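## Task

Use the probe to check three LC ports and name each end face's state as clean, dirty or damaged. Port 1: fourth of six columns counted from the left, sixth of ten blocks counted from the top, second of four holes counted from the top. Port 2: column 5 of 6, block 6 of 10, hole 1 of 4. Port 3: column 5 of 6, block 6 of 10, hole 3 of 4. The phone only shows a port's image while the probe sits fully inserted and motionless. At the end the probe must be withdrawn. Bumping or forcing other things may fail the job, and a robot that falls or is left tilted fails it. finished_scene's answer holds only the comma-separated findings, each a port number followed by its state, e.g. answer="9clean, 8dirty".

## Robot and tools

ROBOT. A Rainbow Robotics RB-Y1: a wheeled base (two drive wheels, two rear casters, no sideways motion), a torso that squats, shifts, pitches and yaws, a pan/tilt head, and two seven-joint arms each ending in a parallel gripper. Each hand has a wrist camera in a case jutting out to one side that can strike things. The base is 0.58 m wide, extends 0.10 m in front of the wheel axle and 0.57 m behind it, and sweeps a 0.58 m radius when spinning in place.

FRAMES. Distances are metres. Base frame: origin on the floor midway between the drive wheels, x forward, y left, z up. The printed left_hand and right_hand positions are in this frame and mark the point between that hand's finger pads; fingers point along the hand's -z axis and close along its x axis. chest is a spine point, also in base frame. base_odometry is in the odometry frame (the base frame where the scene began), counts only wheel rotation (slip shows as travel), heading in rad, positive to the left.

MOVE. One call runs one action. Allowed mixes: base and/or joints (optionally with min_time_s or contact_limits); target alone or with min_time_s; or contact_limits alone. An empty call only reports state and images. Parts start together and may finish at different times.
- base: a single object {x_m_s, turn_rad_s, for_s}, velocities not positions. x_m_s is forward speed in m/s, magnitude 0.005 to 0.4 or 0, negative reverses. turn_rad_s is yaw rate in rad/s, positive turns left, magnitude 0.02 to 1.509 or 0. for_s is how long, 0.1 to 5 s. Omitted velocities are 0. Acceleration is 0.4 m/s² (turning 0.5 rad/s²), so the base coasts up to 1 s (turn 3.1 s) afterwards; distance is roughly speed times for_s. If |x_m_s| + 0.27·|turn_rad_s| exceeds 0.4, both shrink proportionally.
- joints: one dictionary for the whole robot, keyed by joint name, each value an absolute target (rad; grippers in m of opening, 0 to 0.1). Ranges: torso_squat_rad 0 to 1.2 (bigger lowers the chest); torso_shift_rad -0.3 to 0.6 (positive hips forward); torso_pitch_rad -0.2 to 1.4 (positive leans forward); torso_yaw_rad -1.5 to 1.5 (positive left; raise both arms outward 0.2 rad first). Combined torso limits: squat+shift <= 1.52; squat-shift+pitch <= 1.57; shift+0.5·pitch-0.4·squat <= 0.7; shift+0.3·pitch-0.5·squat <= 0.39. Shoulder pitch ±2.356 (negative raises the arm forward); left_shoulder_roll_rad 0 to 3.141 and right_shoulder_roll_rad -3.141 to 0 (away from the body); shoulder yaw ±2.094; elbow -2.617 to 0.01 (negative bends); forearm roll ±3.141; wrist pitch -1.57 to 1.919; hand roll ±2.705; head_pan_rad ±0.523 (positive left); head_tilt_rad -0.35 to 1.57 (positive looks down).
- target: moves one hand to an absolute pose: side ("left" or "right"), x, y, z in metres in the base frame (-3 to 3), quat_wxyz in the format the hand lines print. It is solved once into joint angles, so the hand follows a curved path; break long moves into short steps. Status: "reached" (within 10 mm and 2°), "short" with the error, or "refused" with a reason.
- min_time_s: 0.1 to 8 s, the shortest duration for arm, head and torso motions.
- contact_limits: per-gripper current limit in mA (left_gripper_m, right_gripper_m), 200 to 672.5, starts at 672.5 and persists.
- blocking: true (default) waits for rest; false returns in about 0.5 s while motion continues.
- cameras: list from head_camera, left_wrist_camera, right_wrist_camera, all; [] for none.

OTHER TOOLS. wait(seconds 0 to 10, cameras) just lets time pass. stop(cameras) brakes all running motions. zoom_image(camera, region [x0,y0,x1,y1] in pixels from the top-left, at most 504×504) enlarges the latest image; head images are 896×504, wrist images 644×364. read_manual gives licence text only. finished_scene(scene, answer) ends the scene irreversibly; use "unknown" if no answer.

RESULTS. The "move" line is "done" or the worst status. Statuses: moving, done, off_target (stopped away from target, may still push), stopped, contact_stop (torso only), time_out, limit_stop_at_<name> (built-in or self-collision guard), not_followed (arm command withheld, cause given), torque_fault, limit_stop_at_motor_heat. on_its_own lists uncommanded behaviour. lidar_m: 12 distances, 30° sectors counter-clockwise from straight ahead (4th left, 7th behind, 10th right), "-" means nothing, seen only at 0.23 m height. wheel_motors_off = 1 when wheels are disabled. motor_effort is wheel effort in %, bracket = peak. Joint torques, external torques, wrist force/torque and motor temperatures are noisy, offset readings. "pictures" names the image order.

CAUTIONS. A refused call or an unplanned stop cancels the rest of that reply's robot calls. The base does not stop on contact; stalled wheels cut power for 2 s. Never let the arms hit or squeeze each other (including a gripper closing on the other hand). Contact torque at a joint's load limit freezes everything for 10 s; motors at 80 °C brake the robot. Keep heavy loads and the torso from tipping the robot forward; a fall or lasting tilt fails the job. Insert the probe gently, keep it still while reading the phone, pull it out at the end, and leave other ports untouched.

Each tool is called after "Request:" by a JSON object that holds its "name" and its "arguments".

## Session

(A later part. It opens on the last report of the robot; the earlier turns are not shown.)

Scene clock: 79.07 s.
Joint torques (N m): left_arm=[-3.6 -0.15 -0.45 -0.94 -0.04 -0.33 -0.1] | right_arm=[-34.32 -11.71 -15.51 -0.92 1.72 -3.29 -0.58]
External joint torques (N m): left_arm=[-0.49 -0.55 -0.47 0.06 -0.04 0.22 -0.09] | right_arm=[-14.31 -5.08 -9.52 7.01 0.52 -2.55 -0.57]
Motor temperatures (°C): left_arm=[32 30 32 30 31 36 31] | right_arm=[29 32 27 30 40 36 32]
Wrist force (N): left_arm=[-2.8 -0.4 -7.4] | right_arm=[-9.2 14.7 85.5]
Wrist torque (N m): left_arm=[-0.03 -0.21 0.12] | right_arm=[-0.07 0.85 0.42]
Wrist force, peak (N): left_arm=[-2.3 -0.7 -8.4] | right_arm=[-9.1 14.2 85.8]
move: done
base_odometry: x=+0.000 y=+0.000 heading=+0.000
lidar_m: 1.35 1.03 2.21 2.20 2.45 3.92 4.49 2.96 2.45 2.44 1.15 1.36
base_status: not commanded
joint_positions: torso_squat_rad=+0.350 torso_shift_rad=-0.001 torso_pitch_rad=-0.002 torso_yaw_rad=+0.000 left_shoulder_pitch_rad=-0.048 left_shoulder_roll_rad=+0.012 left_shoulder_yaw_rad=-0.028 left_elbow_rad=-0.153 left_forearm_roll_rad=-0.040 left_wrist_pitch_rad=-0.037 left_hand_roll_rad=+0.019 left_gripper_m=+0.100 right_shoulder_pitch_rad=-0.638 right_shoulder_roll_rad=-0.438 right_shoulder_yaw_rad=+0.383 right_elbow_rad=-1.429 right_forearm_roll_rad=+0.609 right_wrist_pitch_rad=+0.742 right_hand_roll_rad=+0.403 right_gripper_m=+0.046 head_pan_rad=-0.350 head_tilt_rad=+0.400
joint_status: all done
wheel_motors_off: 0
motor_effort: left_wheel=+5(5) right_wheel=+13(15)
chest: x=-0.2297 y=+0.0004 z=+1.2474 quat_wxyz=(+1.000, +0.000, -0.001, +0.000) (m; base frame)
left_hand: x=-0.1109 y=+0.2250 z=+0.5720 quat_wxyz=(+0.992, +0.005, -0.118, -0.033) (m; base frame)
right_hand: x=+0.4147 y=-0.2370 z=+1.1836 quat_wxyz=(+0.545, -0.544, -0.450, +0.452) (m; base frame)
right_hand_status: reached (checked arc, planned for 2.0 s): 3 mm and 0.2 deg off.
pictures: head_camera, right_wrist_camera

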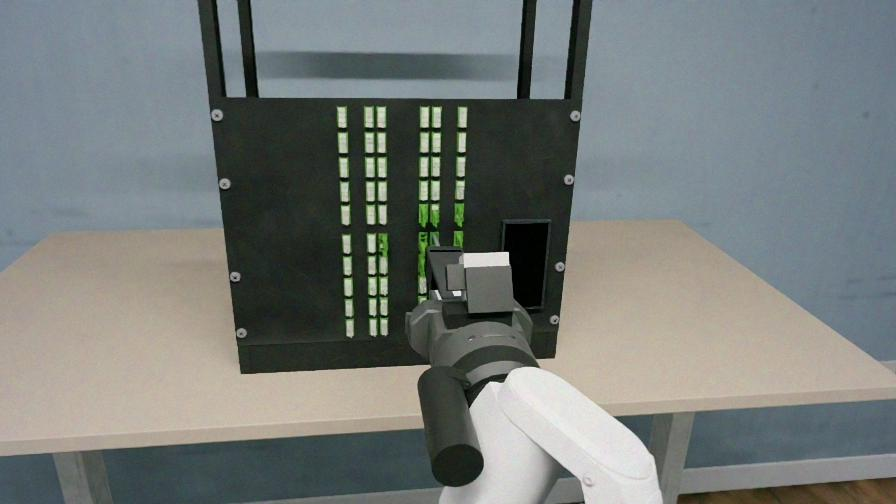

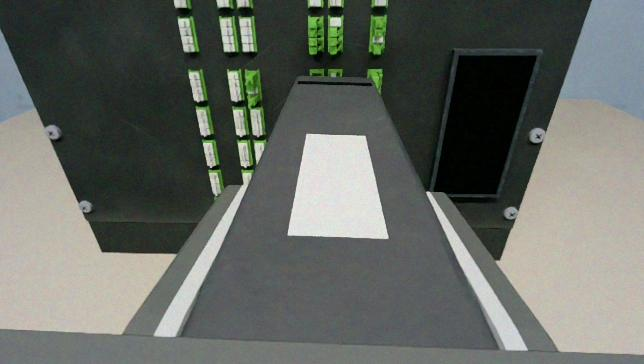

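Request:
{"name": "move", "arguments": {"target": {"side":"right","x":0.4105,"y":-0.2366,"z":1.185,"quat_wxyz":[0.5448,-0.5448,-0.4507,0.4507]}, "min_time_s": 1, "cameras": []}}

Request:
{"name": "move", "arguments": {"target": {"side":"right","x":0.4107,"y":-0.2356,"z":1.185,"quat_wxyz":[0.5448,-0.5448,-0.4507,0.4507]}, "min_time_s": 0.5, "cameras": []}}

Request:
{"name": "move", "arguments": {"target": {"side":"right","x":0.4103,"y":-0.2376,"z":1.185,"quat_wxyz":[0.5448,-0.5448,-0.4507,0.4507]}, "min_time_s": 0.5, "cameras": []}}

Request:
{"name": "move", "arguments": {"target": {"side":"right","x":0.4105,"y":-0.2366,"z":1.186,"quat_wxyz":[0.5448,-0.5448,-0.4507,0.4507]}, "min_time_s": 0.5, "cameras": []}}

Request:
{"name": "move", "arguments": {"target": {"side":"right","x":0.4105,"y":-0.2366,"z":1.184,"quat_wxyz":[0.5448,-0.5448,-0.4507,0.4507]}, "min_time_s": 0.5, "cameras": []}}

Scene clock: 82.97 s.
Joint torques (N m): left_arm=[-3.52 0.18 -0.2 -0.84 -0.01 -0.48 -0.16] | right_arm=[-20.48 -7.81 -5.8 -7.91 0.67 -0.93 -0.18]
External joint torques (N m): left_arm=[-0.48 -0.21 -0.23 0.14 -0.02 0.06 -0.15] | right_arm=[-0.71 -1.27 0.21 0.01 -0.54 -0.18 -0.17]
Motor temperatures (°C): left_arm=[32 30 32 30 31 36 31] | right_arm=[30 32 27 30 40 36 32]
Wrist force (N): left_arm=[-2.8 -0.1 -7.6] | right_arm=[-4.9 12.0 3.0]
Wrist torque (N m): left_arm=[-0.10 -0.19 0.15] | right_arm=[-1.14 -0.11 0.36]
Wrist force, peak (N): left_arm=[-2.4 -1.0 -8.5] | right_arm=[-9.0 14.2 85.9]
move: done
base_odometry: x=+0.000 y=+0.000 heading=+0.000
lidar_m: 1.35 1.03 2.22 2.20 2.45 3.92 4.49 2.96 2.45 2.44 1.15 1.35
base_status: not commanded
joint_positions: torso_squat_rad=+0.350 torso_shift_rad=+0.000 torso_pitch_rad=+0.000 torso_yaw_rad=+0.000 left_shoulder_pitch_rad=-0.048 left_shoulder_roll_rad=+0.012 left_shoulder_yaw_rad=-0.028 left_elbow_rad=-0.153 left_forearm_roll_rad=-0.040 left_wrist_pitch_rad=-0.037 left_hand_roll_rad=+0.019 left_gripper_m=+0.100 right_shoulder_pitch_rad=-0.627 right_shoulder_roll_rad=-0.441 right_shoulder_yaw_rad=+0.383 right_elbow_rad=-1.455 right_forearm_roll_rad=+0.607 right_wrist_pitch_rad=+0.755 right_hand_roll_rad=+0.410 right_gripper_m=+0.046 head_pan_rad=-0.350 head_tilt_rad=+0.400
joint_status: all done
wheel_motors_off: 0
motor_effort: left_wheel=-2(6) right_wheel=+3(15)
chest: x=-0.2282 y=+0.0003 z=+1.2475 quat_wxyz=(+1.000, +0.000, +0.000, +0.000) (m; base frame)
left_hand: x=-0.1109 y=+0.2250 z=+0.5718 quat_wxyz=(+0.993, +0.005, -0.117, -0.033) (m; base frame)
right_hand: x=+0.4121 y=-0.2364 z=+1.1836 quat_wxyz=(+0.545, -0.544, -0.450, +0.451) (m; base frame)
right_hand_status: reached (checked arc, planned for 1.0 s): 2 mm and 0.1 deg off.
pictures: none
No camera images: "cameras" was empty.

Scene clock: 83.80 s.
Joint torques (N m): left_arm=[-3.37 0.37 -0.33 -0.9 -0.11 -0.38 -0.14] | right_arm=[-18.8 -6.03 -4.7 -10.93 1.24 -0.92 0.08]
External joint torques (N m): left_arm=[-0.35 -0.03 -0.35 0.06 -0.11 0.16 -0.13] | right_arm=[0.92 0.49 1.32 -3 0.02 -0.16 0.09]
Motor temperatures (°C): left_arm=[32 30 32 30 31 36 31] | right_arm=[30 32 27 30 40 36 32]
Wrist force (N): left_arm=[-2.7 -0.1 -7.8] | right_arm=[-4.5 14.1 -18.9]
Wrist torque (N m): left_arm=[-0.10 -0.17 0.12] | right_arm=[-0.85 -0.31 0.34]
Wrist force, peak (N): left_arm=[-3.0 0.0 -8.1] | right_arm=[-4.3 14.2 -19.7]
move: done
base_odometry: x=+0.000 y=+0.000 heading=+0.000
lidar_m: 1.35 1.03 2.21 2.20 2.45 3.92 4.49 2.96 2.45 2.44 1.15 1.36
base_status: not commanded
joint_positions: torso_squat_rad=+0.350 torso_shift_rad=+0.000 torso_pitch_rad=+0.000 torso_yaw_rad=+0.000 left_shoulder_pitch_rad=-0.048 left_shoulder_roll_rad=+0.012 left_shoulder_yaw_rad=-0.028 left_elbow_rad=-0.153 left_forearm_roll_rad=-0.040 left_wrist_pitch_rad=-0.037 left_hand_roll_rad=+0.019 left_gripper_m=+0.100 right_shoulder_pitch_rad=-0.624 right_shoulder_roll_rad=-0.441 right_shoulder_yaw_rad=+0.383 right_elbow_rad=-1.464 right_forearm_roll_rad=+0.607 right_wrist_pitch_rad=+0.760 right_hand_roll_rad=+0.412 right_gripper_m=+0.046 head_pan_rad=-0.350 head_tilt_rad=+0.400
joint_status: all done
wheel_motors_off: 0
motor_effort: left_wheel=-1(4) right_wheel=-5(5)
chest: x=-0.2277 y=+0.0003 z=+1.2475 quat_wxyz=(+1.000, +0.000, +0.000, +0.000) (m; base frame)
left_hand: x=-0.1109 y=+0.2250 z=+0.5718 quat_wxyz=(+0.993, +0.005, -0.117, -0.033) (m; base frame)
right_hand: x=+0.4113 y=-0.2359 z=+1.1843 quat_wxyz=(+0.545, -0.545, -0.450, +0.451) (m; base frame)
right_hand_status: reached (checked arc, planned for 0.5 s): 1 mm and 0.1 deg off.
pictures: none
No camera images: "cameras" was empty.

Scene clock: 84.63 s.
Joint torques (N m): left_arm=[-3.21 0.39 -0.5 -0.91 -0.04 -0.37 -0.12] | right_arm=[-16.97 -6.56 -7.58 -11.26 1.9 0.27 -0.07]
External joint torques (N m): left_arm=[-0.21 -0.01 -0.52 0.05 -0.04 0.17 -0.11] | right_arm=[2.69 0.01 -1.52 -3.36 0.68 1.03 -0.06]
Motor temperatures (°C): left_arm=[32 30 32 30 31 36 31] | right_arm=[30 32 27 30 40 36 32]
Wrist force (N): left_arm=[-2.4 -0.3 -7.6] | right_arm=[-0.9 15.1 -29.4]
Wrist torque (N m): left_arm=[-0.03 -0.18 0.13] | right_arm=[-0.66 -1.14 0.35]
Wrist force, peak (N): left_arm=[-2.8 0.0 -8.2] | right_arm=[-0.7 15.2 -29.6]
move: done
base_odometry: x=+0.000 y=+0.000 heading=+0.000
lidar_m: 1.35 1.03 2.22 2.20 2.45 3.92 4.49 2.96 2.44 2.44 1.15 1.36
base_status: not commanded
joint_positions: torso_squat_rad=+0.350 torso_shift_rad=+0.001 torso_pitch_rad=+0.001 torso_yaw_rad=+0.000 left_shoulder_pitch_rad=-0.048 left_shoulder_roll_rad=+0.012 left_shoulder_yaw_rad=-0.028 left_elbow_rad=-0.153 left_forearm_roll_rad=-0.040 left_wrist_pitch_rad=-0.037 left_hand_roll_rad=+0.019 left_gripper_m=+0.100 right_shoulder_pitch_rad=-0.620 right_shoulder_roll_rad=-0.446 right_shoulder_yaw_rad=+0.382 right_elbow_rad=-1.470 right_forearm_roll_rad=+0.603 right_wrist_pitch_rad=+0.760 right_hand_roll_rad=+0.414 right_gripper_m=+0.046 head_pan_rad=-0.350 head_tilt_rad=+0.400
joint_status: all done
wheel_motors_off: 0
motor_effort: left_wheel=-4(4) right_wheel=-7(9)
chest: x=-0.2274 y=+0.0003 z=+1.2475 quat_wxyz=(+1.000, +0.000, +0.000, +0.000) (m; base frame)
left_hand: x=-0.1109 y=+0.2250 z=+0.5717 quat_wxyz=(+0.993, +0.005, -0.117, -0.033) (m; base frame)
right_hand: x=+0.4108 y=-0.2373 z=+1.1846 quat_wxyz=(+0.545, -0.545, -0.451, +0.451) (m; base frame)
right_hand_status: reached (checked arc, planned for 0.5 s): 1 mm and 0.0 deg off.
pictures: none
No camera images: "cameras" was empty.

Scene clock: 85.47 s.
Joint torques (N m): left_arm=[-3.5 0.32 -0.11 -0.89 -0.05 -0.56 -0.08] | right_arm=[-20.58 -5.44 -5.51 -12.4 2.34 0.56 -0.08]
External joint torques (N m): left_arm=[-0.5 -0.08 -0.13 0.07 -0.05 -0.02 -0.07] | right_arm=[-0.93 1.12 0.56 -4.5 1.12 1.33 -0.07]
Motor temperatures (°C): left_arm=[32 30 32 30 31 36 31] | right_arm=[30 32 27 30 40 36 32]
Wrist force (N): left_arm=[-2.5 -0.7 -7.4] | right_arm=[-0.7 16.7 -32.0]
Wrist torque (N m): left_arm=[-0.02 -0.16 0.14] | right_arm=[-0.37 -1.25 0.34]
Wrist force, peak (N): left_arm=[-3.4 -0.4 -8.0] | right_arm=[-0.6 16.6 -32.4]
move: done
base_odometry: x=+0.000 y=+0.000 heading=+0.000
lidar_m: 1.35 1.03 2.21 2.20 2.45 3.92 4.49 2.96 2.45 2.44 1.16 1.36
base_status: not commanded
joint_positions: torso_squat_rad=+0.350 torso_shift_rad=+0.001 torso_pitch_rad=+0.001 torso_yaw_rad=+0.000 left_shoulder_pitch_rad=-0.048 left_shoulder_roll_rad=+0.012 left_shoulder_yaw_rad=-0.028 left_elbow_rad=-0.153 left_forearm_roll_rad=-0.040 left_wrist_pitch_rad=-0.037 left_hand_roll_rad=+0.019 left_gripper_m=+0.100 right_shoulder_pitch_rad=-0.621 right_shoulder_roll_rad=-0.446 right_shoulder_yaw_rad=+0.382 right_elbow_rad=-1.473 right_forearm_roll_rad=+0.601 right_wrist_pitch_rad=+0.764 right_hand_roll_rad=+0.417 right_gripper_m=+0.046 head_pan_rad=-0.350 head_tilt_rad=+0.400
joint_status: all done
wheel_motors_off: 0
motor_effort: left_wheel=-2(4) right_wheel=-10(11)
chest: x=-0.2273 y=+0.0003 z=+1.2475 quat_wxyz=(+1.000, +0.000, +0.001, +0.000) (m; base frame)
left_hand: x=-0.1109 y=+0.2250 z=+0.5717 quat_wxyz=(+0.993, +0.005, -0.117, -0.032) (m; base frame)
right_hand: x=+0.4107 y=-0.2370 z=+1.1854 quat_wxyz=(+0.545, -0.545, -0.450, +0.451) (m; base frame)
right_hand_status: reached (checked arc, planned for 0.5 s): 1 mm and 0.1 deg off.
pictures: none
No camera images: "cameras" was empty.

Scene clock: 86.30 s.
Joint torques (N m): left_arm=[-3.1 0.23 -0.34 -0.77 -0.12 -0.44 -0.24] | right_arm=[-15.87 -4.5 -5.49 -10.96 2.34 0.14 -0.51]
External joint torques (N m): left_arm=[-0.11 -0.17 -0.37 0.19 -0.13 0.09 -0.22] | right_arm=[3.78 2.03 0.55 -3.04 1.12 0.9 -0.5]
Motor temperatures (°C): left_arm=[32 30 32 30 31 36 31] | right_arm=[30 32 27 30 40 36 32]
Wrist force (N): left_arm=[-2.4 -0.4 -7.6] | right_arm=[-1.4 13.8 -32.8]
Wrist torque (N m): left_arm=[-0.04 -0.17 0.13] | right_arm=[-0.74 -1.01 0.34]
Wrist force, peak (N): left_arm=[-3.4 0.1 -7.9] | right_arm=[-0.6 16.5 -32.3]
move: done
base_odometry: x=+0.000 y=+0.000 heading=+0.000
lidar_m: 1.35 1.03 2.21 2.20 2.45 3.92 4.49 2.96 2.45 2.44 1.15 1.36
base_status: not commanded
joint_positions: torso_squat_rad=+0.350 torso_shift_rad=+0.001 torso_pitch_rad=+0.001 torso_yaw_rad=+0.000 left_shoulder_pitch_rad=-0.048 left_shoulder_roll_rad=+0.012 left_shoulder_yaw_rad=-0.028 left_elbow_rad=-0.153 left_forearm_roll_rad=-0.040 left_wrist_pitch_rad=-0.037 left_hand_roll_rad=+0.019 left_gripper_m=+0.100 right_shoulder_pitch_rad=-0.619 right_shoulder_roll_rad=-0.444 right_shoulder_yaw_rad=+0.382 right_elbow_rad=-1.470 right_forearm_roll_rad=+0.608 right_wrist_pitch_rad=+0.760 right_hand_roll_rad=+0.412 right_gripper_m=+0.046 head_pan_rad=-0.350 head_tilt_rad=+0.400
joint_status: all done
wheel_motors_off: 0
motor_effort: left_wheel=-1(4) right_wheel=-9(11)
chest: x=-0.2273 y=+0.0003 z=+1.2475 quat_wxyz=(+1.000, +0.000, +0.001, +0.000) (m; base frame)
left_hand: x=-0.1109 y=+0.2250 z=+0.5717 quat_wxyz=(+0.993, +0.005, -0.117, -0.032) (m; base frame)
right_hand: x=+0.4107 y=-0.2369 z=+1.1842 quat_wxyz=(+0.545, -0.545, -0.451, +0.451) (m; base frame)
right_hand_status: reached (checked arc, planned for 0.5 s): 0 mm and 0.0 deg off.
pictures: none
No camera images: "cameras" was empty.

Request:
{"name": "move", "arguments": {"target": {"side":"right","x":0.4168,"y":-0.2381,"z":1.185,"quat_wxyz":[0.5448,-0.5448,-0.4507,0.4507]}, "min_time_s": 1, "cameras": []}}

Request:
{"name": "move", "arguments": {"target": {"side":"right","x":0.4188,"y":-0.2385,"z":1.185,"quat_wxyz":[0.5448,-0.5448,-0.4507,0.4507]}, "min_time_s": 1, "cameras": ["head_camera","right_wrist_camera"]}}

Request:
{"name": "zoom_image", "arguments": {"camera": "right_wrist_camera", "region": [280, 50, 380, 100]}}

Scene clock: 88.87 s.
Joint torques (N m): left_arm=[-3.66 0.38 -0.29 -0.82 -0.04 -0.4 -0.18] | right_arm=[-32.54 -11.27 -15.44 -3.38 1.77 -2.64 -0.53]
External joint torques (N m): left_arm=[-0.57 -0.01 -0.31 0.17 -0.05 0.15 -0.17] | right_arm=[-12.61 -4.64 -9.43 4.54 0.57 -1.89 -0.52]
Motor temperatures (°C): left_arm=[32 30 32 30 31 36 31] | right_arm=[30 32 27 30 40 36 32]
Wrist force (N): left_arm=[-2.3 -0.2 -7.3] | right_arm=[-6.4 16.5 65.8]
Wrist torque (N m): left_arm=[-0.10 -0.14 0.15] | right_arm=[0.39 0.35 0.42]
Wrist force, peak (N): left_arm=[-2.9 -0.2 -8.3] | right_arm=[-6.6 16.5 66.5]
move: done
base_odometry: x=+0.000 y=+0.000 heading=+0.000
lidar_m: 1.35 1.03 2.22 2.20 2.45 3.92 4.49 2.96 2.45 2.44 1.15 1.36
base_status: not commanded
joint_positions: torso_squat_rad=+0.350 torso_shift_rad=-0.001 torso_pitch_rad=-0.002 torso_yaw_rad=+0.000 left_shoulder_pitch_rad=-0.048 left_shoulder_roll_rad=+0.012 left_shoulder_yaw_rad=-0.028 left_elbow_rad=-0.153 left_forearm_roll_rad=-0.040 left_wrist_pitch_rad=-0.037 left_hand_roll_rad=+0.019 left_gripper_m=+0.100 right_shoulder_pitch_rad=-0.635 right_shoulder_roll_rad=-0.441 right_shoulder_yaw_rad=+0.382 right_elbow_rad=-1.438 right_forearm_roll_rad=+0.607 right_wrist_pitch_rad=+0.745 right_hand_roll_rad=+0.406 right_gripper_m=+0.046 head_pan_rad=-0.350 head_tilt_rad=+0.400
joint_status: all done
wheel_motors_off: 0
motor_effort: left_wheel=+4(5) right_wheel=+9(10)
chest: x=-0.2292 y=+0.0003 z=+1.2474 quat_wxyz=(+1.000, +0.000, -0.001, +0.000) (m; base frame)
left_hand: x=-0.1109 y=+0.2250 z=+0.5719 quat_wxyz=(+0.992, +0.005, -0.118, -0.033) (m; base frame)
right_hand: x=+0.4139 y=-0.2374 z=+1.1844 quat_wxyz=(+0.545, -0.544, -0.451, +0.451) (m; base frame)
right_hand_status: reached (checked arc, planned for 1.0 s): 3 mm and 0.1 deg off.
pictures: none
No camera images: "cameras" was empty.

Scene clock: 90.20 s.
Joint torques (N m): left_arm=[-3.79 0.31 -0.52 -0.84 -0.07 -0.36 -0.11] | right_arm=[-38.42 -14.15 -15.9 1.26 1.57 -4.19 -0.56]
External joint torques (N m): left_arm=[-0.64 -0.08 -0.54 0.17 -0.08 0.18 -0.09] | right_arm=[-18.29 -7.48 -9.94 9.19 0.38 -3.46 -0.55]
Motor temperatures (°C): left_arm=[32 30 32 30 31 36 31] | right_arm=[30 32 27 30 40 36 32]
Wrist force (N): left_arm=[-2.7 0.0 -7.5] | right_arm=[-10.8 14.3 118.5]
Wrist torque (N m): left_arm=[-0.10 -0.20 0.14] | right_arm=[0.14 1.29 0.49]
Wrist force, peak (N): left_arm=[-3.1 0.1 -8.2] | right_arm=[-10.6 14.5 119.1]
move: done
base_odometry: x=+0.000 y=+0.000 heading=+0.000
lidar_m: 1.35 1.03 2.22 2.20 2.45 3.91 4.49 2.95 2.45 2.44 1.16 1.36
base_status: not commanded
joint_positions: torso_squat_rad=+0.351 torso_shift_rad=-0.002 torso_pitch_rad=-0.003 torso_yaw_rad=-0.001 left_shoulder_pitch_rad=-0.048 left_shoulder_roll_rad=+0.012 left_shoulder_yaw_rad=-0.028 left_elbow_rad=-0.153 left_forearm_roll_rad=-0.040 left_wrist_pitch_rad=-0.037 left_hand_roll_rad=+0.019 left_gripper_m=+0.100 right_shoulder_pitch_rad=-0.645 right_shoulder_roll_rad=-0.436 right_shoulder_yaw_rad=+0.382 right_elbow_rad=-1.413 right_forearm_roll_rad=+0.610 right_wrist_pitch_rad=+0.734 right_hand_roll_rad=+0.399 right_gripper_m=+0.046 head_pan_rad=-0.350 head_tilt_rad=+0.400
joint_status: all done
wheel_motors_off: 0
motor_effort: left_wheel=+4(7) right_wheel=+22(23)
chest: x=-0.2304 y=+0.0004 z=+1.2474 quat_wxyz=(+1.000, +0.000, -0.002, +0.000) (m; base frame)
left_hand: x=-0.1109 y=+0.2250 z=+0.5720 quat_wxyz=(+0.992, +0.005, -0.119, -0.033) (m; base frame)
right_hand: x=+0.4163 y=-0.2373 z=+1.1833 quat_wxyz=(+0.545, -0.544, -0.451, +0.452) (m; base frame)
right_hand_status: reached (checked arc, planned for 1.0 s): 3 mm and 0.2 deg off.
pictures: head_camera, right_wrist_camera

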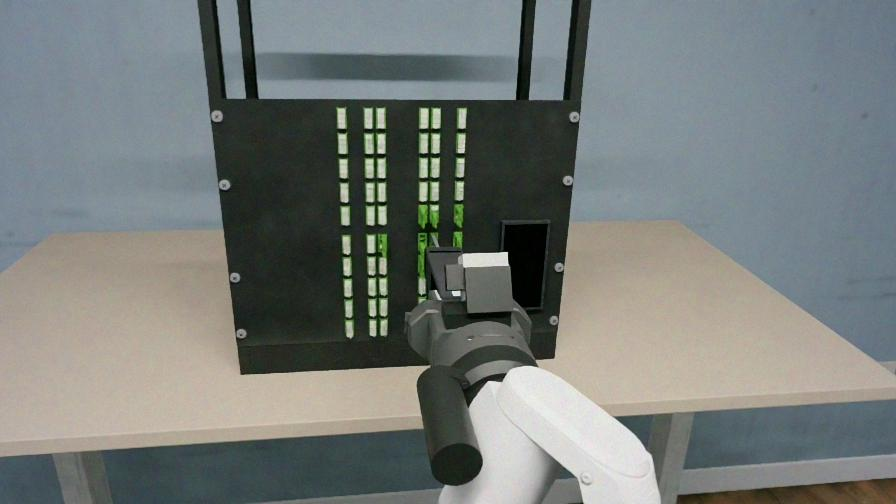

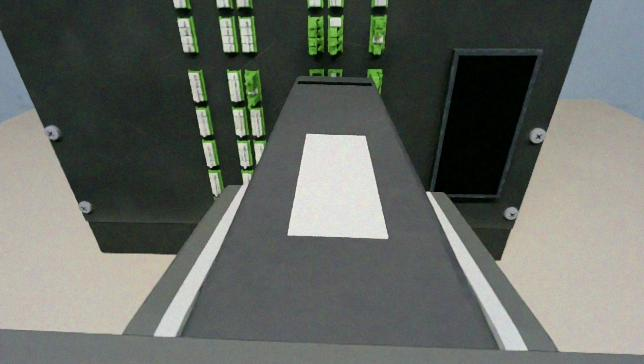

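Scaled by 5.040 from the camera's 644x364 image, which has a finer 1265x715 frame.

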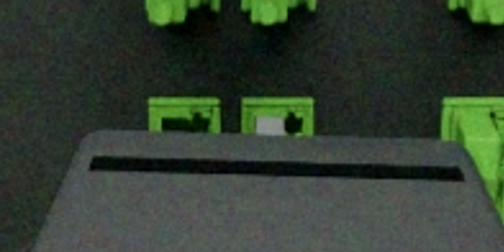

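Request:
{"name": "move", "arguments": {"target": {"side":"right","x":0.4095,"y":-0.2358,"z":1.185,"quat_wxyz":[0.5448,-0.5448,-0.4507,0.4507]}, "min_time_s": 1, "cameras": ["head_camera","right_wrist_camera"]}}

Request:
{"name": "zoom_image", "arguments": {"camera": "right_wrist_camera", "region": [315, 60, 350, 80]}}

Request:
{"name": "move", "arguments": {"target": {"side":"right","x":0.415,"y":-0.2365,"z":1.185,"quat_wxyz":[0.5448,-0.5448,-0.4507,0.4507]}, "min_time_s": 1, "cameras": ["right_wrist_camera"]}}

Request:
{"name": "zoom_image", "arguments": {"camera": "right_wrist_camera", "region": [315, 60, 350, 80]}}

Scene clock: 93.60 s.
Joint torques (N m): left_arm=[-3.44 0.28 -0.31 -0.88 -0.12 -0.38 -0.15] | right_arm=[-18.36 -5.62 -3.84 -8.76 0.47 -0.89 -0.03]
External joint torques (N m): left_arm=[-0.41 -0.12 -0.33 0.09 -0.13 0.16 -0.14] | right_arm=[1.42 0.89 2.16 -0.82 -0.74 -0.14 -0.02]
Motor temperatures (°C): left_arm=[32 30 32 30 31 36 31] | right_arm=[30 32 27 30 40 37 32]
Wrist force (N): left_arm=[-2.9 -0.5 -7.6] | right_arm=[-5.9 10.4 -8.4]
Wrist torque (N m): left_arm=[-0.06 -0.22 0.11] | right_arm=[-1.70 0.04 0.36]
Wrist force, peak (N): left_arm=[-2.7 -0.3 -8.1] | right_arm=[-11.0 14.5 118.9]
move: done
base_odometry: x=+0.000 y=+0.000 heading=+0.000
lidar_m: 1.35 1.03 2.21 2.20 2.45 3.92 4.49 2.95 2.45 2.44 1.15 1.35
base_status: not commanded
joint_positions: torso_squat_rad=+0.350 torso_shift_rad=+0.000 torso_pitch_rad=+0.000 torso_yaw_rad=+0.000 left_shoulder_pitch_rad=-0.048 left_shoulder_roll_rad=+0.012 left_shoulder_yaw_rad=-0.028 left_elbow_rad=-0.153 left_forearm_roll_rad=-0.040 left_wrist_pitch_rad=-0.037 left_hand_roll_rad=+0.019 left_gripper_m=+0.100 right_shoulder_pitch_rad=-0.627 right_shoulder_roll_rad=-0.439 right_shoulder_yaw_rad=+0.383 right_elbow_rad=-1.454 right_forearm_roll_rad=+0.609 right_wrist_pitch_rad=+0.755 right_hand_roll_rad=+0.409 right_gripper_m=+0.046 head_pan_rad=-0.350 head_tilt_rad=+0.400
joint_status: all done
wheel_motors_off: 0
motor_effort: left_wheel=-1(6) right_wheel=+0(23)
chest: x=-0.2280 y=+0.0003 z=+1.2475 quat_wxyz=(+1.000, +0.000, +0.000, +0.000) (m; base frame)
left_hand: x=-0.1108 y=+0.2250 z=+0.5718 quat_wxyz=(+0.993, +0.005, -0.117, -0.033) (m; base frame)
right_hand: x=+0.4123 y=-0.2360 z=+1.1831 quat_wxyz=(+0.546, -0.544, -0.450, +0.451) (m; base frame)
right_hand_status: reached (checked arc, planned for 1.0 s): 3 mm and 0.2 deg off.
pictures: head_camera, right_wrist_camera

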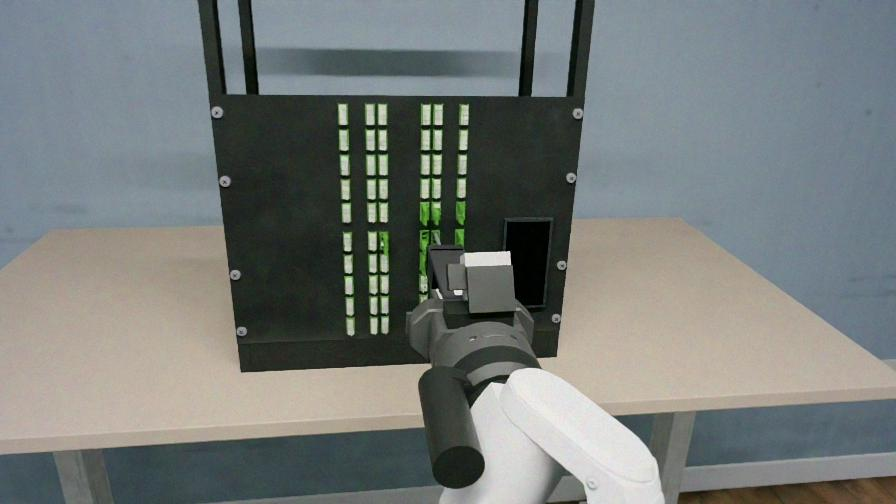

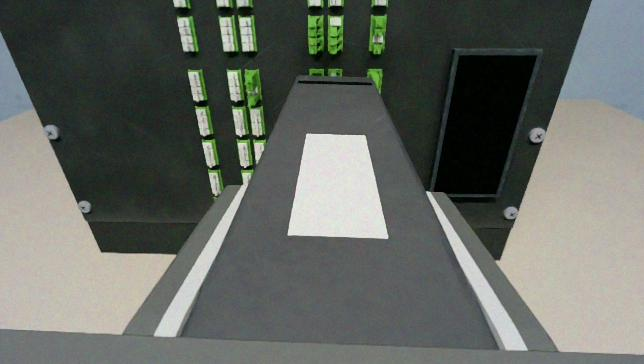

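Scaled by 14.400 from the camera's 644x364 image, which has a finer 1265x715 frame.

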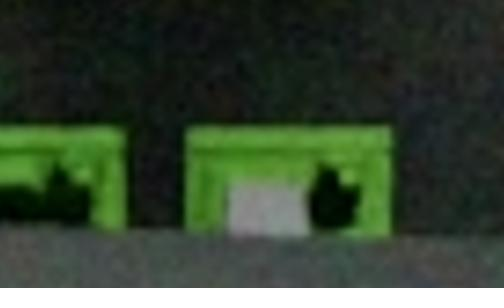

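Scene clock: 94.93 s.
Joint torques (N m): left_arm=[-3.3 -0.02 -0.56 -0.89 -0.07 -0.43 -0.14] | right_arm=[-28.89 -7.34 -11.73 -5.24 1.46 -2.77 -0.5]
External joint torques (N m): left_arm=[-0.24 -0.42 -0.58 0.1 -0.07 0.11 -0.13] | right_arm=[-8.99 -0.77 -5.74 2.69 0.26 -2.02 -0.5]
Motor temperatures (°C): left_arm=[32 30 32 30 31 36 31] | right_arm=[30 32 27 30 40 37 32]
Wrist force (N): left_arm=[-2.4 0.1 -7.3] | right_arm=[-8.0 13.9 40.7]
Wrist torque (N m): left_arm=[-0.13 -0.14 0.12] | right_arm=[-0.48 0.57 0.38]
Wrist force, peak (N): left_arm=[-3.2 -0.1 -7.8] | right_arm=[-8.2 14.3 41.3]
move: done
base_odometry: x=+0.000 y=+0.000 heading=+0.000
lidar_m: 1.35 1.03 2.21 2.20 2.45 3.91 4.49 2.96 2.45 2.44 1.16 1.36
base_status: not commanded
joint_positions: torso_squat_rad=+0.350 torso_shift_rad=-0.001 torso_pitch_rad=-0.001 torso_yaw_rad=+0.000 left_shoulder_pitch_rad=-0.048 left_shoulder_roll_rad=+0.012 left_shoulder_yaw_rad=-0.028 left_elbow_rad=-0.153 left_forearm_roll_rad=-0.040 left_wrist_pitch_rad=-0.037 left_hand_roll_rad=+0.019 left_gripper_m=+0.100 right_shoulder_pitch_rad=-0.634 right_shoulder_roll_rad=-0.438 right_shoulder_yaw_rad=+0.383 right_elbow_rad=-1.441 right_forearm_roll_rad=+0.609 right_wrist_pitch_rad=+0.749 right_hand_roll_rad=+0.407 right_gripper_m=+0.046 head_pan_rad=-0.350 head_tilt_rad=+0.400
joint_status: all done
wheel_motors_off: 0
motor_effort: left_wheel=-1(4) right_wheel=+3(5)
chest: x=-0.2287 y=+0.0003 z=+1.2475 quat_wxyz=(+1.000, +0.000, +0.000, +0.000) (m; base frame)
left_hand: x=-0.1109 y=+0.2250 z=+0.5719 quat_wxyz=(+0.992, +0.005, -0.118, -0.033) (m; base frame)
right_hand: x=+0.4138 y=-0.2363 z=+1.1840 quat_wxyz=(+0.545, -0.545, -0.450, +0.451) (m; base frame)
right_hand_status: reached (checked arc, planned for 1.0 s): 2 mm and 0.1 deg off.
pictures: right_wrist_camera

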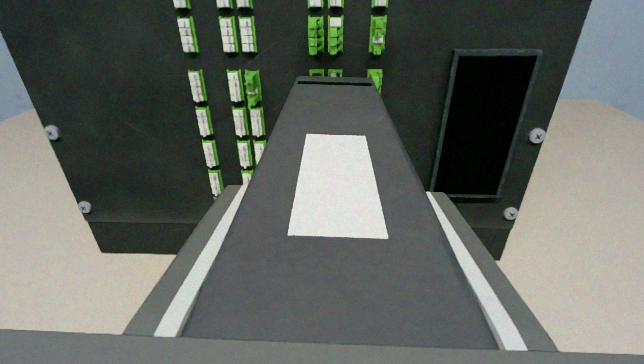

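Scaled by 14.400 from the camera's 644x364 image, which has a finer 1265x715 frame.

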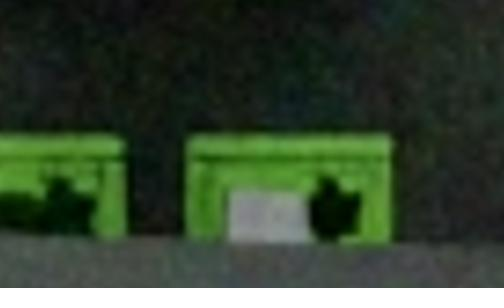

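Request:
{"name": "zoom_image", "arguments": {"camera": "right_wrist_camera", "region": [0, 0, 120, 280]}}

Request:
{"name": "zoom_image", "arguments": {"camera": "right_wrist_camera", "region": [480, 0, 600, 280]}}

Request:
{"name": "zoom_image", "arguments": {"camera": "right_wrist_camera", "region": [160, 60, 340, 360]}}

Request:
{"name": "zoom_image", "arguments": {"camera": "right_wrist_camera", "region": [340, 60, 520, 360]}}

Request:
{"name": "zoom_image", "arguments": {"camera": "head_camera", "region": [400, 210, 500, 310]}}

Scaled by 1.800 from the camera's 644x364 image, which has a finer 1265x715 frame.

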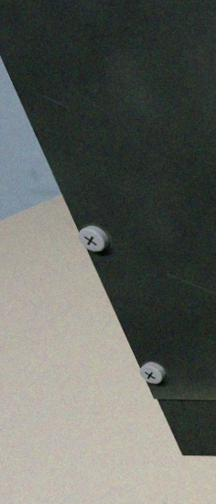

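Scaled by 1.800 from the camera's 644x364 image, which has a finer 1265x715 frame.

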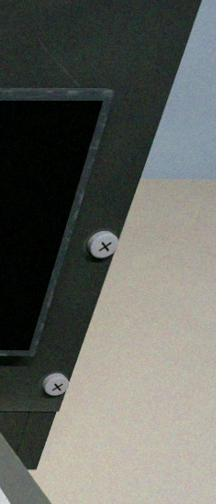

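Scaled by 1.680 from the camera's 644x364 image, which has a finer 1265x715 frame.

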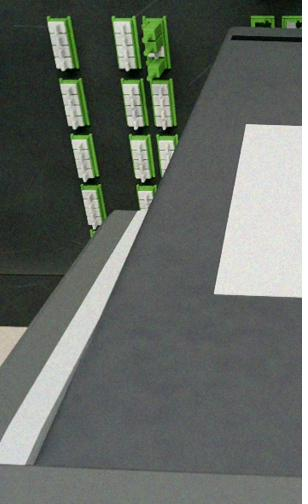

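Scaled by 1.680 from the camera's 644x364 image, which has a finer 1265x715 frame.

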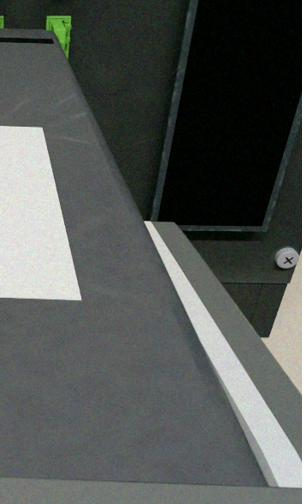

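This scene's latest camera images include none from head_camera. They are from: right_wrist_camera. head_camera's image comes with the result of a call that names it in "cameras".

Request:
{"name": "move", "arguments": {"target": {"side":"right","x":0.4175,"y":-0.2375,"z":1.185,"quat_wxyz":[0.5448,-0.5448,-0.4507,0.4507]}, "min_time_s": 1, "cameras": []}}

Request:
{"name": "wait", "arguments": {"seconds": 2}}

Request:
{"name": "zoom_image", "arguments": {"camera": "head_camera", "region": [410, 210, 480, 280]}}

Scene clock: 102.17 s.
Joint torques (N m): left_arm=[-3.6 0.19 -0.64 -1.09 -0.07 -0.41 -0.2] | right_arm=[-35.1 -11.73 -14.99 -0.88 1.3 -3.97 -0.45]
External joint torques (N m): left_arm=[-0.49 -0.21 -0.66 -0.08 -0.08 0.13 -0.19] | right_arm=[-15.05 -5.11 -9.02 7.06 0.11 -3.23 -0.44]
Motor temperatures (°C): left_arm=[32 30 32 30 31 36 31] | right_arm=[30 32 27 30 40 37 32]
Wrist force (N): left_arm=[-2.8 0.1 -7.9] | right_arm=[-10.4 14.5 90.6]
Wrist torque (N m): left_arm=[-0.13 -0.23 0.14] | right_arm=[-0.12 1.18 0.45]
Wrist force, peak (N): left_arm=[-3.0 -0.6 -8.2] | right_arm=[-10.6 14.3 91.0]
move: done
base_odometry: x=+0.000 y=+0.000 heading=+0.000
lidar_m: 1.35 1.03 2.22 2.20 2.45 3.92 4.49 2.96 2.45 2.44 1.15 1.36
base_status: not commanded
joint_positions: torso_squat_rad=+0.350 torso_shift_rad=-0.002 torso_pitch_rad=-0.003 torso_yaw_rad=+0.000 left_shoulder_pitch_rad=-0.048 left_shoulder_roll_rad=+0.012 left_shoulder_yaw_rad=-0.028 left_elbow_rad=-0.153 left_forearm_roll_rad=-0.040 left_wrist_pitch_rad=-0.037 left_hand_roll_rad=+0.019 left_gripper_m=+0.100 right_shoulder_pitch_rad=-0.642 right_shoulder_roll_rad=-0.436 right_shoulder_yaw_rad=+0.382 right_elbow_rad=-1.423 right_forearm_roll_rad=+0.611 right_wrist_pitch_rad=+0.740 right_hand_roll_rad=+0.402 right_gripper_m=+0.046 head_pan_rad=-0.350 head_tilt_rad=+0.400
joint_status: all done
wheel_motors_off: 0
motor_effort: left_wheel=+0(4) right_wheel=+15(17)
chest: x=-0.2298 y=+0.0004 z=+1.2474 quat_wxyz=(+1.000, +0.000, -0.001, +0.000) (m; base frame)
left_hand: x=-0.1109 y=+0.2250 z=+0.5720 quat_wxyz=(+0.992, +0.005, -0.119, -0.033) (m; base frame)
right_hand: x=+0.4155 y=-0.2367 z=+1.1836 quat_wxyz=(+0.545, -0.544, -0.450, +0.452) (m; base frame)
right_hand_status: reached (checked arc, planned for 1.0 s): 3 mm and 0.1 deg off.
pictures: none
No camera images: "cameras" was empty.

Scene clock: 104.17 s.
Joint torques (N m): left_arm=[-3.29 0.48 -0.37 -0.86 -0.1 -0.41 -0.18] | right_arm=[-34.81 -11.17 -14.88 -1.12 1.52 -3.96 -0.51]
External joint torques (N m): left_arm=[-0.18 0.08 -0.39 0.15 -0.1 0.13 -0.17] | right_arm=[-14.75 -4.54 -8.92 6.82 0.32 -3.22 -0.5]
Motor temperatures (°C): left_arm=[32 30 32 30 31 36 31] | right_arm=[31 32 27 30 40 37 32]
Wrist force (N): left_arm=[-2.7 -0.5 -7.4] | right_arm=[-10.4 14.1 90.5]
Wrist torque (N m): left_arm=[-0.05 -0.19 0.15] | right_arm=[-0.08 1.19 0.44]
Wrist force, peak (N): left_arm=[-3.2 -0.3 -7.9] | right_arm=[-10.6 14.0 91.0]
base_odometry: x=+0.000 y=+0.000 heading=+0.000
lidar_m: 1.35 1.03 2.21 2.20 2.46 3.92 4.49 2.96 2.45 2.44 1.15 1.36
base_status: not commanded
joint_positions: torso_squat_rad=+0.350 torso_shift_rad=-0.002 torso_pitch_rad=-0.003 torso_yaw_rad=+0.000 left_shoulder_pitch_rad=-0.048 left_shoulder_roll_rad=+0.012 left_shoulder_yaw_rad=-0.028 left_elbow_rad=-0.153 left_forearm_roll_rad=-0.040 left_wrist_pitch_rad=-0.037 left_hand_roll_rad=+0.019 left_gripper_m=+0.100 right_shoulder_pitch_rad=-0.642 right_shoulder_roll_rad=-0.436 right_shoulder_yaw_rad=+0.382 right_elbow_rad=-1.423 right_forearm_roll_rad=+0.611 right_wrist_pitch_rad=+0.740 right_hand_roll_rad=+0.402 right_gripper_m=+0.046 head_pan_rad=-0.350 head_tilt_rad=+0.400
joint_status: all done
wheel_motors_off: 0
motor_effort: left_wheel=+5(4) right_wheel=+16(17)
chest: x=-0.2298 y=+0.0004 z=+1.2474 quat_wxyz=(+1.000, +0.000, -0.001, +0.000) (m; base frame)
left_hand: x=-0.1109 y=+0.2250 z=+0.5720 quat_wxyz=(+0.992, +0.005, -0.119, -0.033) (m; base frame)
right_hand: x=+0.4155 y=-0.2367 z=+1.1836 quat_wxyz=(+0.545, -0.544, -0.450, +0.452) (m; base frame)
right_hand_status: reached (checked arc, planned for 1.0 s): 3 mm and 0.1 deg off.
wait: 2.00 s; at rest by 0.27 s
pictures: head_camera, left_wrist_camera, right_wrist_camera

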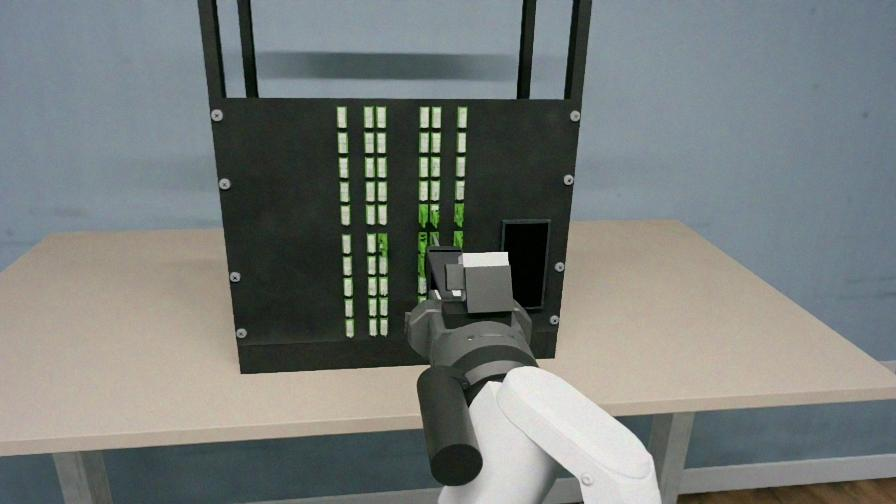

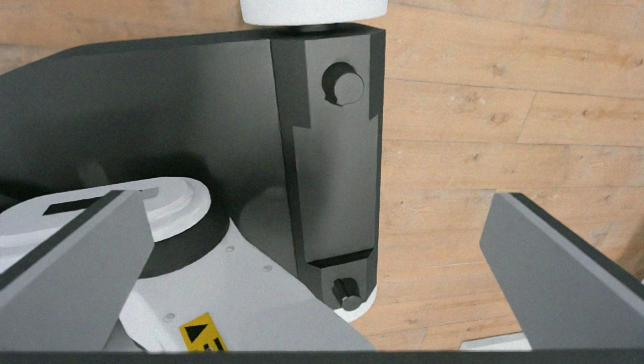

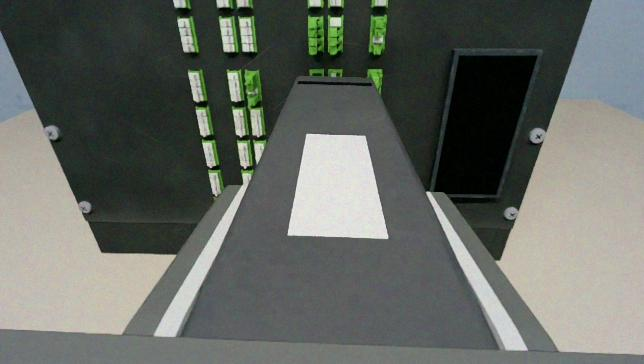

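Scaled by 7.200 from the camera's 896x504 image, which has a finer 1280x720 frame.

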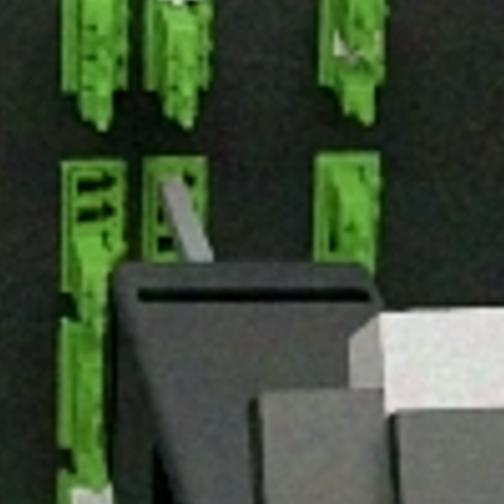

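Request:
{"name": "move", "arguments": {"target": {"side":"right","x":0.412,"y":-0.2365,"z":1.1855,"quat_wxyz":[0.5448,-0.5448,-0.4507,0.4507]}, "min_time_s": 1, "cameras": []}}

Request:
{"name": "move", "arguments": {"target": {"side":"right","x":0.4125,"y":-0.2365,"z":1.1812,"quat_wxyz":[0.5393,-0.5501,-0.4551,0.4462]}, "min_time_s": 1, "cameras": ["right_wrist_camera"]}}

Request:
{"name": "zoom_image", "arguments": {"camera": "right_wrist_camera", "region": [315, 60, 350, 80]}}

Scene clock: 107.23 s.
Joint torques (N m): left_arm=[-3.53 0.24 -0.34 -0.98 -0.11 -0.46 -0.21] | right_arm=[-23.02 -8.37 -6.88 -7.15 0.68 -1.79 -0.09]
External joint torques (N m): left_arm=[-0.47 -0.15 -0.37 0.01 -0.12 0.08 -0.2] | right_arm=[-3.16 -1.81 -0.88 0.78 -0.53 -1.04 -0.08]
Motor temperatures (°C): left_arm=[32 30 32 30 31 36 31] | right_arm=[31 32 27 30 40 37 32]
Wrist force (N): left_arm=[-2.6 -0.4 -7.5] | right_arm=[-6.8 12.9 18.5]
Wrist torque (N m): left_arm=[-0.04 -0.18 0.13] | right_arm=[-0.98 0.24 0.38]
Wrist force, peak (N): left_arm=[-3.6 0.0 -8.2] | right_arm=[-10.6 14.3 90.9]
move: done
base_odometry: x=+0.000 y=+0.000 heading=+0.000
lidar_m: 1.35 1.03 2.22 2.20 2.45 3.92 4.49 2.96 2.45 2.44 1.15 1.36
base_status: not commanded
joint_positions: torso_squat_rad=+0.350 torso_shift_rad=+0.000 torso_pitch_rad=-0.001 torso_yaw_rad=+0.000 left_shoulder_pitch_rad=-0.048 left_shoulder_roll_rad=+0.012 left_shoulder_yaw_rad=-0.028 left_elbow_rad=-0.153 left_forearm_roll_rad=-0.040 left_wrist_pitch_rad=-0.037 left_hand_roll_rad=+0.019 left_gripper_m=+0.100 right_shoulder_pitch_rad=-0.632 right_shoulder_roll_rad=-0.439 right_shoulder_yaw_rad=+0.383 right_elbow_rad=-1.446 right_forearm_roll_rad=+0.607 right_wrist_pitch_rad=+0.752 right_hand_roll_rad=+0.409 right_gripper_m=+0.046 head_pan_rad=-0.350 head_tilt_rad=+0.400
joint_status: all done
wheel_motors_off: 0
motor_effort: left_wheel=-1(4) right_wheel=+5(17)
chest: x=-0.2286 y=+0.0004 z=+1.2475 quat_wxyz=(+1.000, +0.000, +0.000, +0.000) (m; base frame)
left_hand: x=-0.1108 y=+0.2250 z=+0.5719 quat_wxyz=(+0.992, +0.005, -0.118, -0.033) (m; base frame)
right_hand: x=+0.4132 y=-0.2363 z=+1.1838 quat_wxyz=(+0.545, -0.544, -0.450, +0.451) (m; base frame)
right_hand_status: reached (checked arc, planned for 1.0 s): 2 mm and 0.1 deg off.
pictures: none
No camera images: "cameras" was empty.

Scene clock: 108.57 s.
Joint torques (N m): left_arm=[-3.4 0.25 -0.46 -0.89 -0.07 -0.4 -0.14] | right_arm=[-22.11 -5.53 -8.92 -8.3 1.67 -1.76 -0.28]
External joint torques (N m): left_arm=[-0.36 -0.15 -0.48 0.09 -0.08 0.14 -0.13] | right_arm=[-2.37 0.91 -3.05 -0.27 0.48 -1.07 -0.28]
Motor temperatures (°C): left_arm=[32 30 32 30 31 36 31] | right_arm=[31 32 27 30 40 37 32]
Wrist force (N): left_arm=[-2.5 0.0 -7.7] | right_arm=[-5.9 13.5 6.3]
Wrist torque (N m): left_arm=[-0.10 -0.15 0.11] | right_arm=[-0.54 0.08 0.29]
Wrist force, peak (N): left_arm=[-3.0 -0.6 -8.1] | right_arm=[-6.9 12.7 18.8]
move: done
base_odometry: x=+0.000 y=+0.000 heading=+0.000
lidar_m: 1.35 1.04 2.22 2.20 2.46 3.92 4.49 2.96 2.45 2.44 1.14 1.35
base_status: not commanded
joint_positions: torso_squat_rad=+0.350 torso_shift_rad=+0.000 torso_pitch_rad=+0.000 torso_yaw_rad=+0.000 left_shoulder_pitch_rad=-0.048 left_shoulder_roll_rad=+0.012 left_shoulder_yaw_rad=-0.028 left_elbow_rad=-0.153 left_forearm_roll_rad=-0.040 left_wrist_pitch_rad=-0.037 left_hand_roll_rad=+0.019 left_gripper_m=+0.100 right_shoulder_pitch_rad=-0.618 right_shoulder_roll_rad=-0.429 right_shoulder_yaw_rad=+0.380 right_elbow_rad=-1.435 right_forearm_roll_rad=+0.659 right_wrist_pitch_rad=+0.728 right_hand_roll_rad=+0.375 right_gripper_m=+0.046 head_pan_rad=-0.350 head_tilt_rad=+0.400
joint_status: all done
wheel_motors_off: 0
motor_effort: left_wheel=-2(3) right_wheel=+3(8)
chest: x=-0.2282 y=+0.0003 z=+1.2475 quat_wxyz=(+1.000, +0.000, +0.000, +0.000) (m; base frame)
left_hand: x=-0.1109 y=+0.2250 z=+0.5718 quat_wxyz=(+0.993, +0.005, -0.117, -0.033) (m; base frame)
right_hand: x=+0.4126 y=-0.2363 z=+1.1802 quat_wxyz=(+0.540, -0.549, -0.454, +0.448) (m; base frame)
right_hand_status: reached (checked arc, planned for 1.0 s): 1 mm and 0.3 deg off.
pictures: right_wrist_camera

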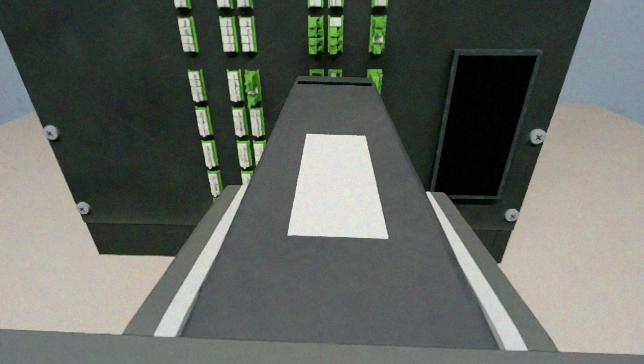

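Scaled by 14.400 from the camera's 644x364 image, which has a finer 1265x715 frame.

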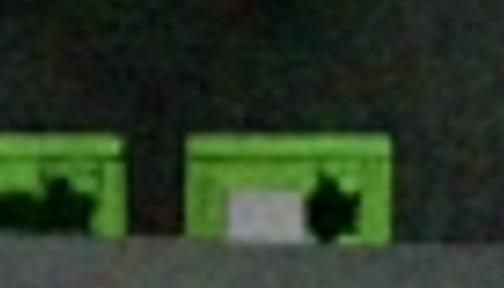

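Request:
{"name": "move", "arguments": {"target": {"side":"right","x":0.4175,"y":-0.2376,"z":1.1812,"quat_wxyz":[0.5393,-0.5501,-0.4551,0.4462]}, "min_time_s": 1.5, "cameras": ["right_wrist_camera"]}}

Request:
{"name": "zoom_image", "arguments": {"camera": "right_wrist_camera", "region": [315, 60, 350, 80]}}

Scene clock: 111.50 s.
Joint torques (N m): left_arm=[-3.77 0.24 -0.25 -0.94 -0.15 -0.48 -0.14] | right_arm=[-31.89 -10 -13.89 -4.2 1.88 -2.52 -0.54]
External joint torques (N m): left_arm=[-0.69 -0.16 -0.28 0.05 -0.16 0.07 -0.13] | right_arm=[-11.94 -3.51 -8.07 3.85 0.71 -1.86 -0.53]
Motor temperatures (°C): left_arm=[32 30 32 30 31 36 31] | right_arm=[31 32 27 30 40 37 32]
Wrist force (N): left_arm=[-2.6 -0.2 -7.4] | right_arm=[-7.4 14.3 60.0]
Wrist torque (N m): left_arm=[-0.06 -0.15 0.15] | right_arm=[-0.07 0.58 0.39]
Wrist force, peak (N): left_arm=[-2.7 -0.1 -8.2] | right_arm=[-7.8 14.5 60.3]
move: done
base_odometry: x=+0.000 y=+0.000 heading=+0.000
lidar_m: 1.35 1.03 2.22 2.20 2.45 3.91 4.49 2.96 2.45 2.44 1.15 1.36
base_status: not commanded
joint_positions: torso_squat_rad=+0.350 torso_shift_rad=-0.001 torso_pitch_rad=-0.001 torso_yaw_rad=+0.000 left_shoulder_pitch_rad=-0.048 left_shoulder_roll_rad=+0.012 left_shoulder_yaw_rad=-0.028 left_elbow_rad=-0.153 left_forearm_roll_rad=-0.040 left_wrist_pitch_rad=-0.037 left_hand_roll_rad=+0.019 left_gripper_m=+0.100 right_shoulder_pitch_rad=-0.630 right_shoulder_roll_rad=-0.425 right_shoulder_yaw_rad=+0.378 right_elbow_rad=-1.407 right_forearm_roll_rad=+0.669 right_wrist_pitch_rad=+0.714 right_hand_roll_rad=+0.362 right_gripper_m=+0.046 head_pan_rad=-0.350 head_tilt_rad=+0.400
joint_status: all done
wheel_motors_off: 0
motor_effort: left_wheel=+3(3) right_wheel=+8(9)
chest: x=-0.2291 y=+0.0003 z=+1.2474 quat_wxyz=(+1.000, +0.000, -0.001, +0.000) (m; base frame)
left_hand: x=-0.1109 y=+0.2250 z=+0.5719 quat_wxyz=(+0.992, +0.005, -0.118, -0.033) (m; base frame)
right_hand: x=+0.4158 y=-0.2370 z=+1.1798 quat_wxyz=(+0.540, -0.549, -0.455, +0.447) (m; base frame)
right_hand_status: reached (checked arc, planned for 1.5 s): 2 mm and 0.2 deg off.
pictures: right_wrist_camera

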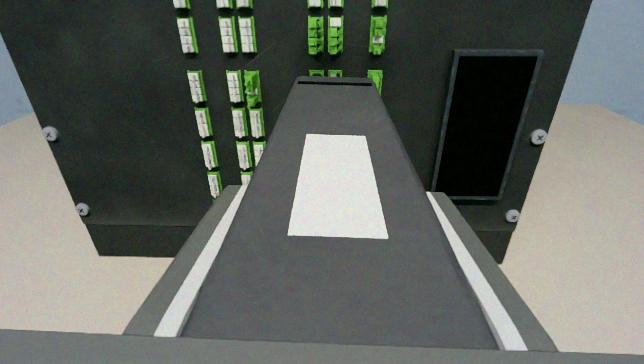

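Scaled by 14.400 from the camera's 644x364 image, which has a finer 1265x715 frame.

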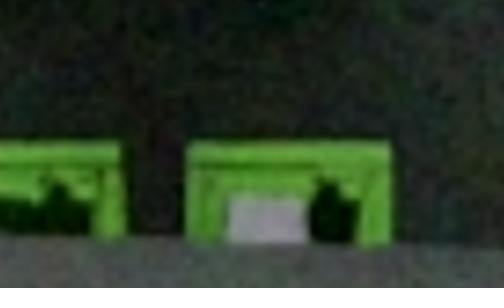

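Request:
{"name": "move", "arguments": {"target": {"side":"right","x":0.4205,"y":-0.2382,"z":1.1814,"quat_wxyz":[0.5393,-0.5501,-0.4551,0.4462]}, "min_time_s": 1.5, "cameras": ["right_wrist_camera"]}}

Request:
{"name": "zoom_image", "arguments": {"camera": "right_wrist_camera", "region": [315, 60, 350, 80]}}

Scene clock: 114.27 s.
Joint torques (N m): left_arm=[-3.35 0.49 -0.51 -1.03 -0.06 -0.38 -0.11] | right_arm=[-36.56 -12.36 -16.42 -1.62 1.34 -3.72 -0.54]
External joint torques (N m): left_arm=[-0.24 0.09 -0.53 -0.02 -0.07 0.16 -0.1] | right_arm=[-16.41 -5.81 -10.65 6.44 0.18 -3.06 -0.53]
Motor temperatures (°C): left_arm=[32 30 32 30 31 36 31] | right_arm=[31 32 27 29 40 37 32]
Wrist force (N): left_arm=[-2.8 -0.3 -7.9] | right_arm=[-10.0 14.0 94.7]
Wrist torque (N m): left_arm=[-0.04 -0.18 0.10] | right_arm=[-0.24 1.14 0.51]
Wrist force, peak (N): left_arm=[-2.3 -0.7 -8.5] | right_arm=[-10.0 14.0 95.8]
move: done
base_odometry: x=+0.000 y=+0.000 heading=+0.000
lidar_m: 1.35 1.03 2.21 2.21 2.45 3.92 4.49 2.96 2.45 2.44 1.15 1.36
base_status: not commanded
joint_positions: torso_squat_rad=+0.350 torso_shift_rad=-0.002 torso_pitch_rad=-0.003 torso_yaw_rad=+0.000 left_shoulder_pitch_rad=-0.048 left_shoulder_roll_rad=+0.012 left_shoulder_yaw_rad=-0.028 left_elbow_rad=-0.153 left_forearm_roll_rad=-0.040 left_wrist_pitch_rad=-0.037 left_hand_roll_rad=+0.019 left_gripper_m=+0.100 right_shoulder_pitch_rad=-0.641 right_shoulder_roll_rad=-0.421 right_shoulder_yaw_rad=+0.378 right_elbow_rad=-1.383 right_forearm_roll_rad=+0.673 right_wrist_pitch_rad=+0.704 right_hand_roll_rad=+0.354 right_gripper_m=+0.046 head_pan_rad=-0.350 head_tilt_rad=+0.400
joint_status: all done
wheel_motors_off: 0
motor_effort: left_wheel=+1(6) right_wheel=+16(18)
chest: x=-0.2299 y=+0.0004 z=+1.2474 quat_wxyz=(+1.000, +0.000, -0.001, +0.000) (m; base frame)
left_hand: x=-0.1109 y=+0.2250 z=+0.5720 quat_wxyz=(+0.992, +0.005, -0.119, -0.033) (m; base frame)
right_hand: x=+0.4186 y=-0.2373 z=+1.1793 quat_wxyz=(+0.540, -0.549, -0.455, +0.448) (m; base frame)
right_hand_status: reached (checked arc, planned for 1.5 s): 3 mm and 0.2 deg off.
pictures: right_wrist_camera

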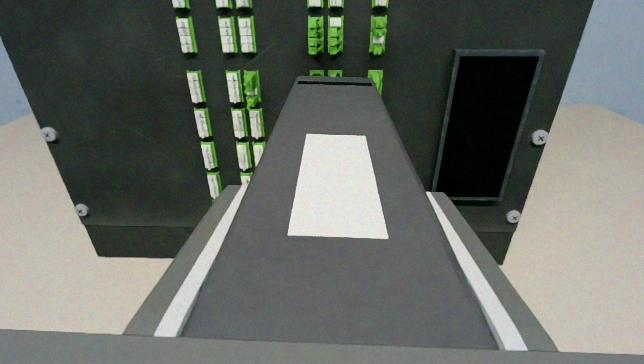

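Scaled by 14.400 from the camera's 644x364 image, which has a finer 1265x715 frame.

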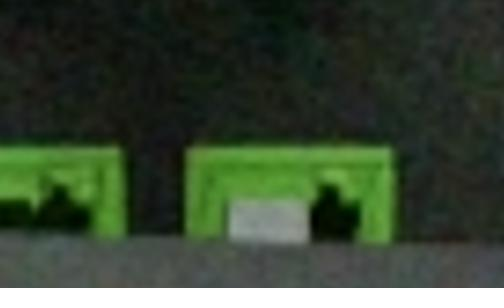

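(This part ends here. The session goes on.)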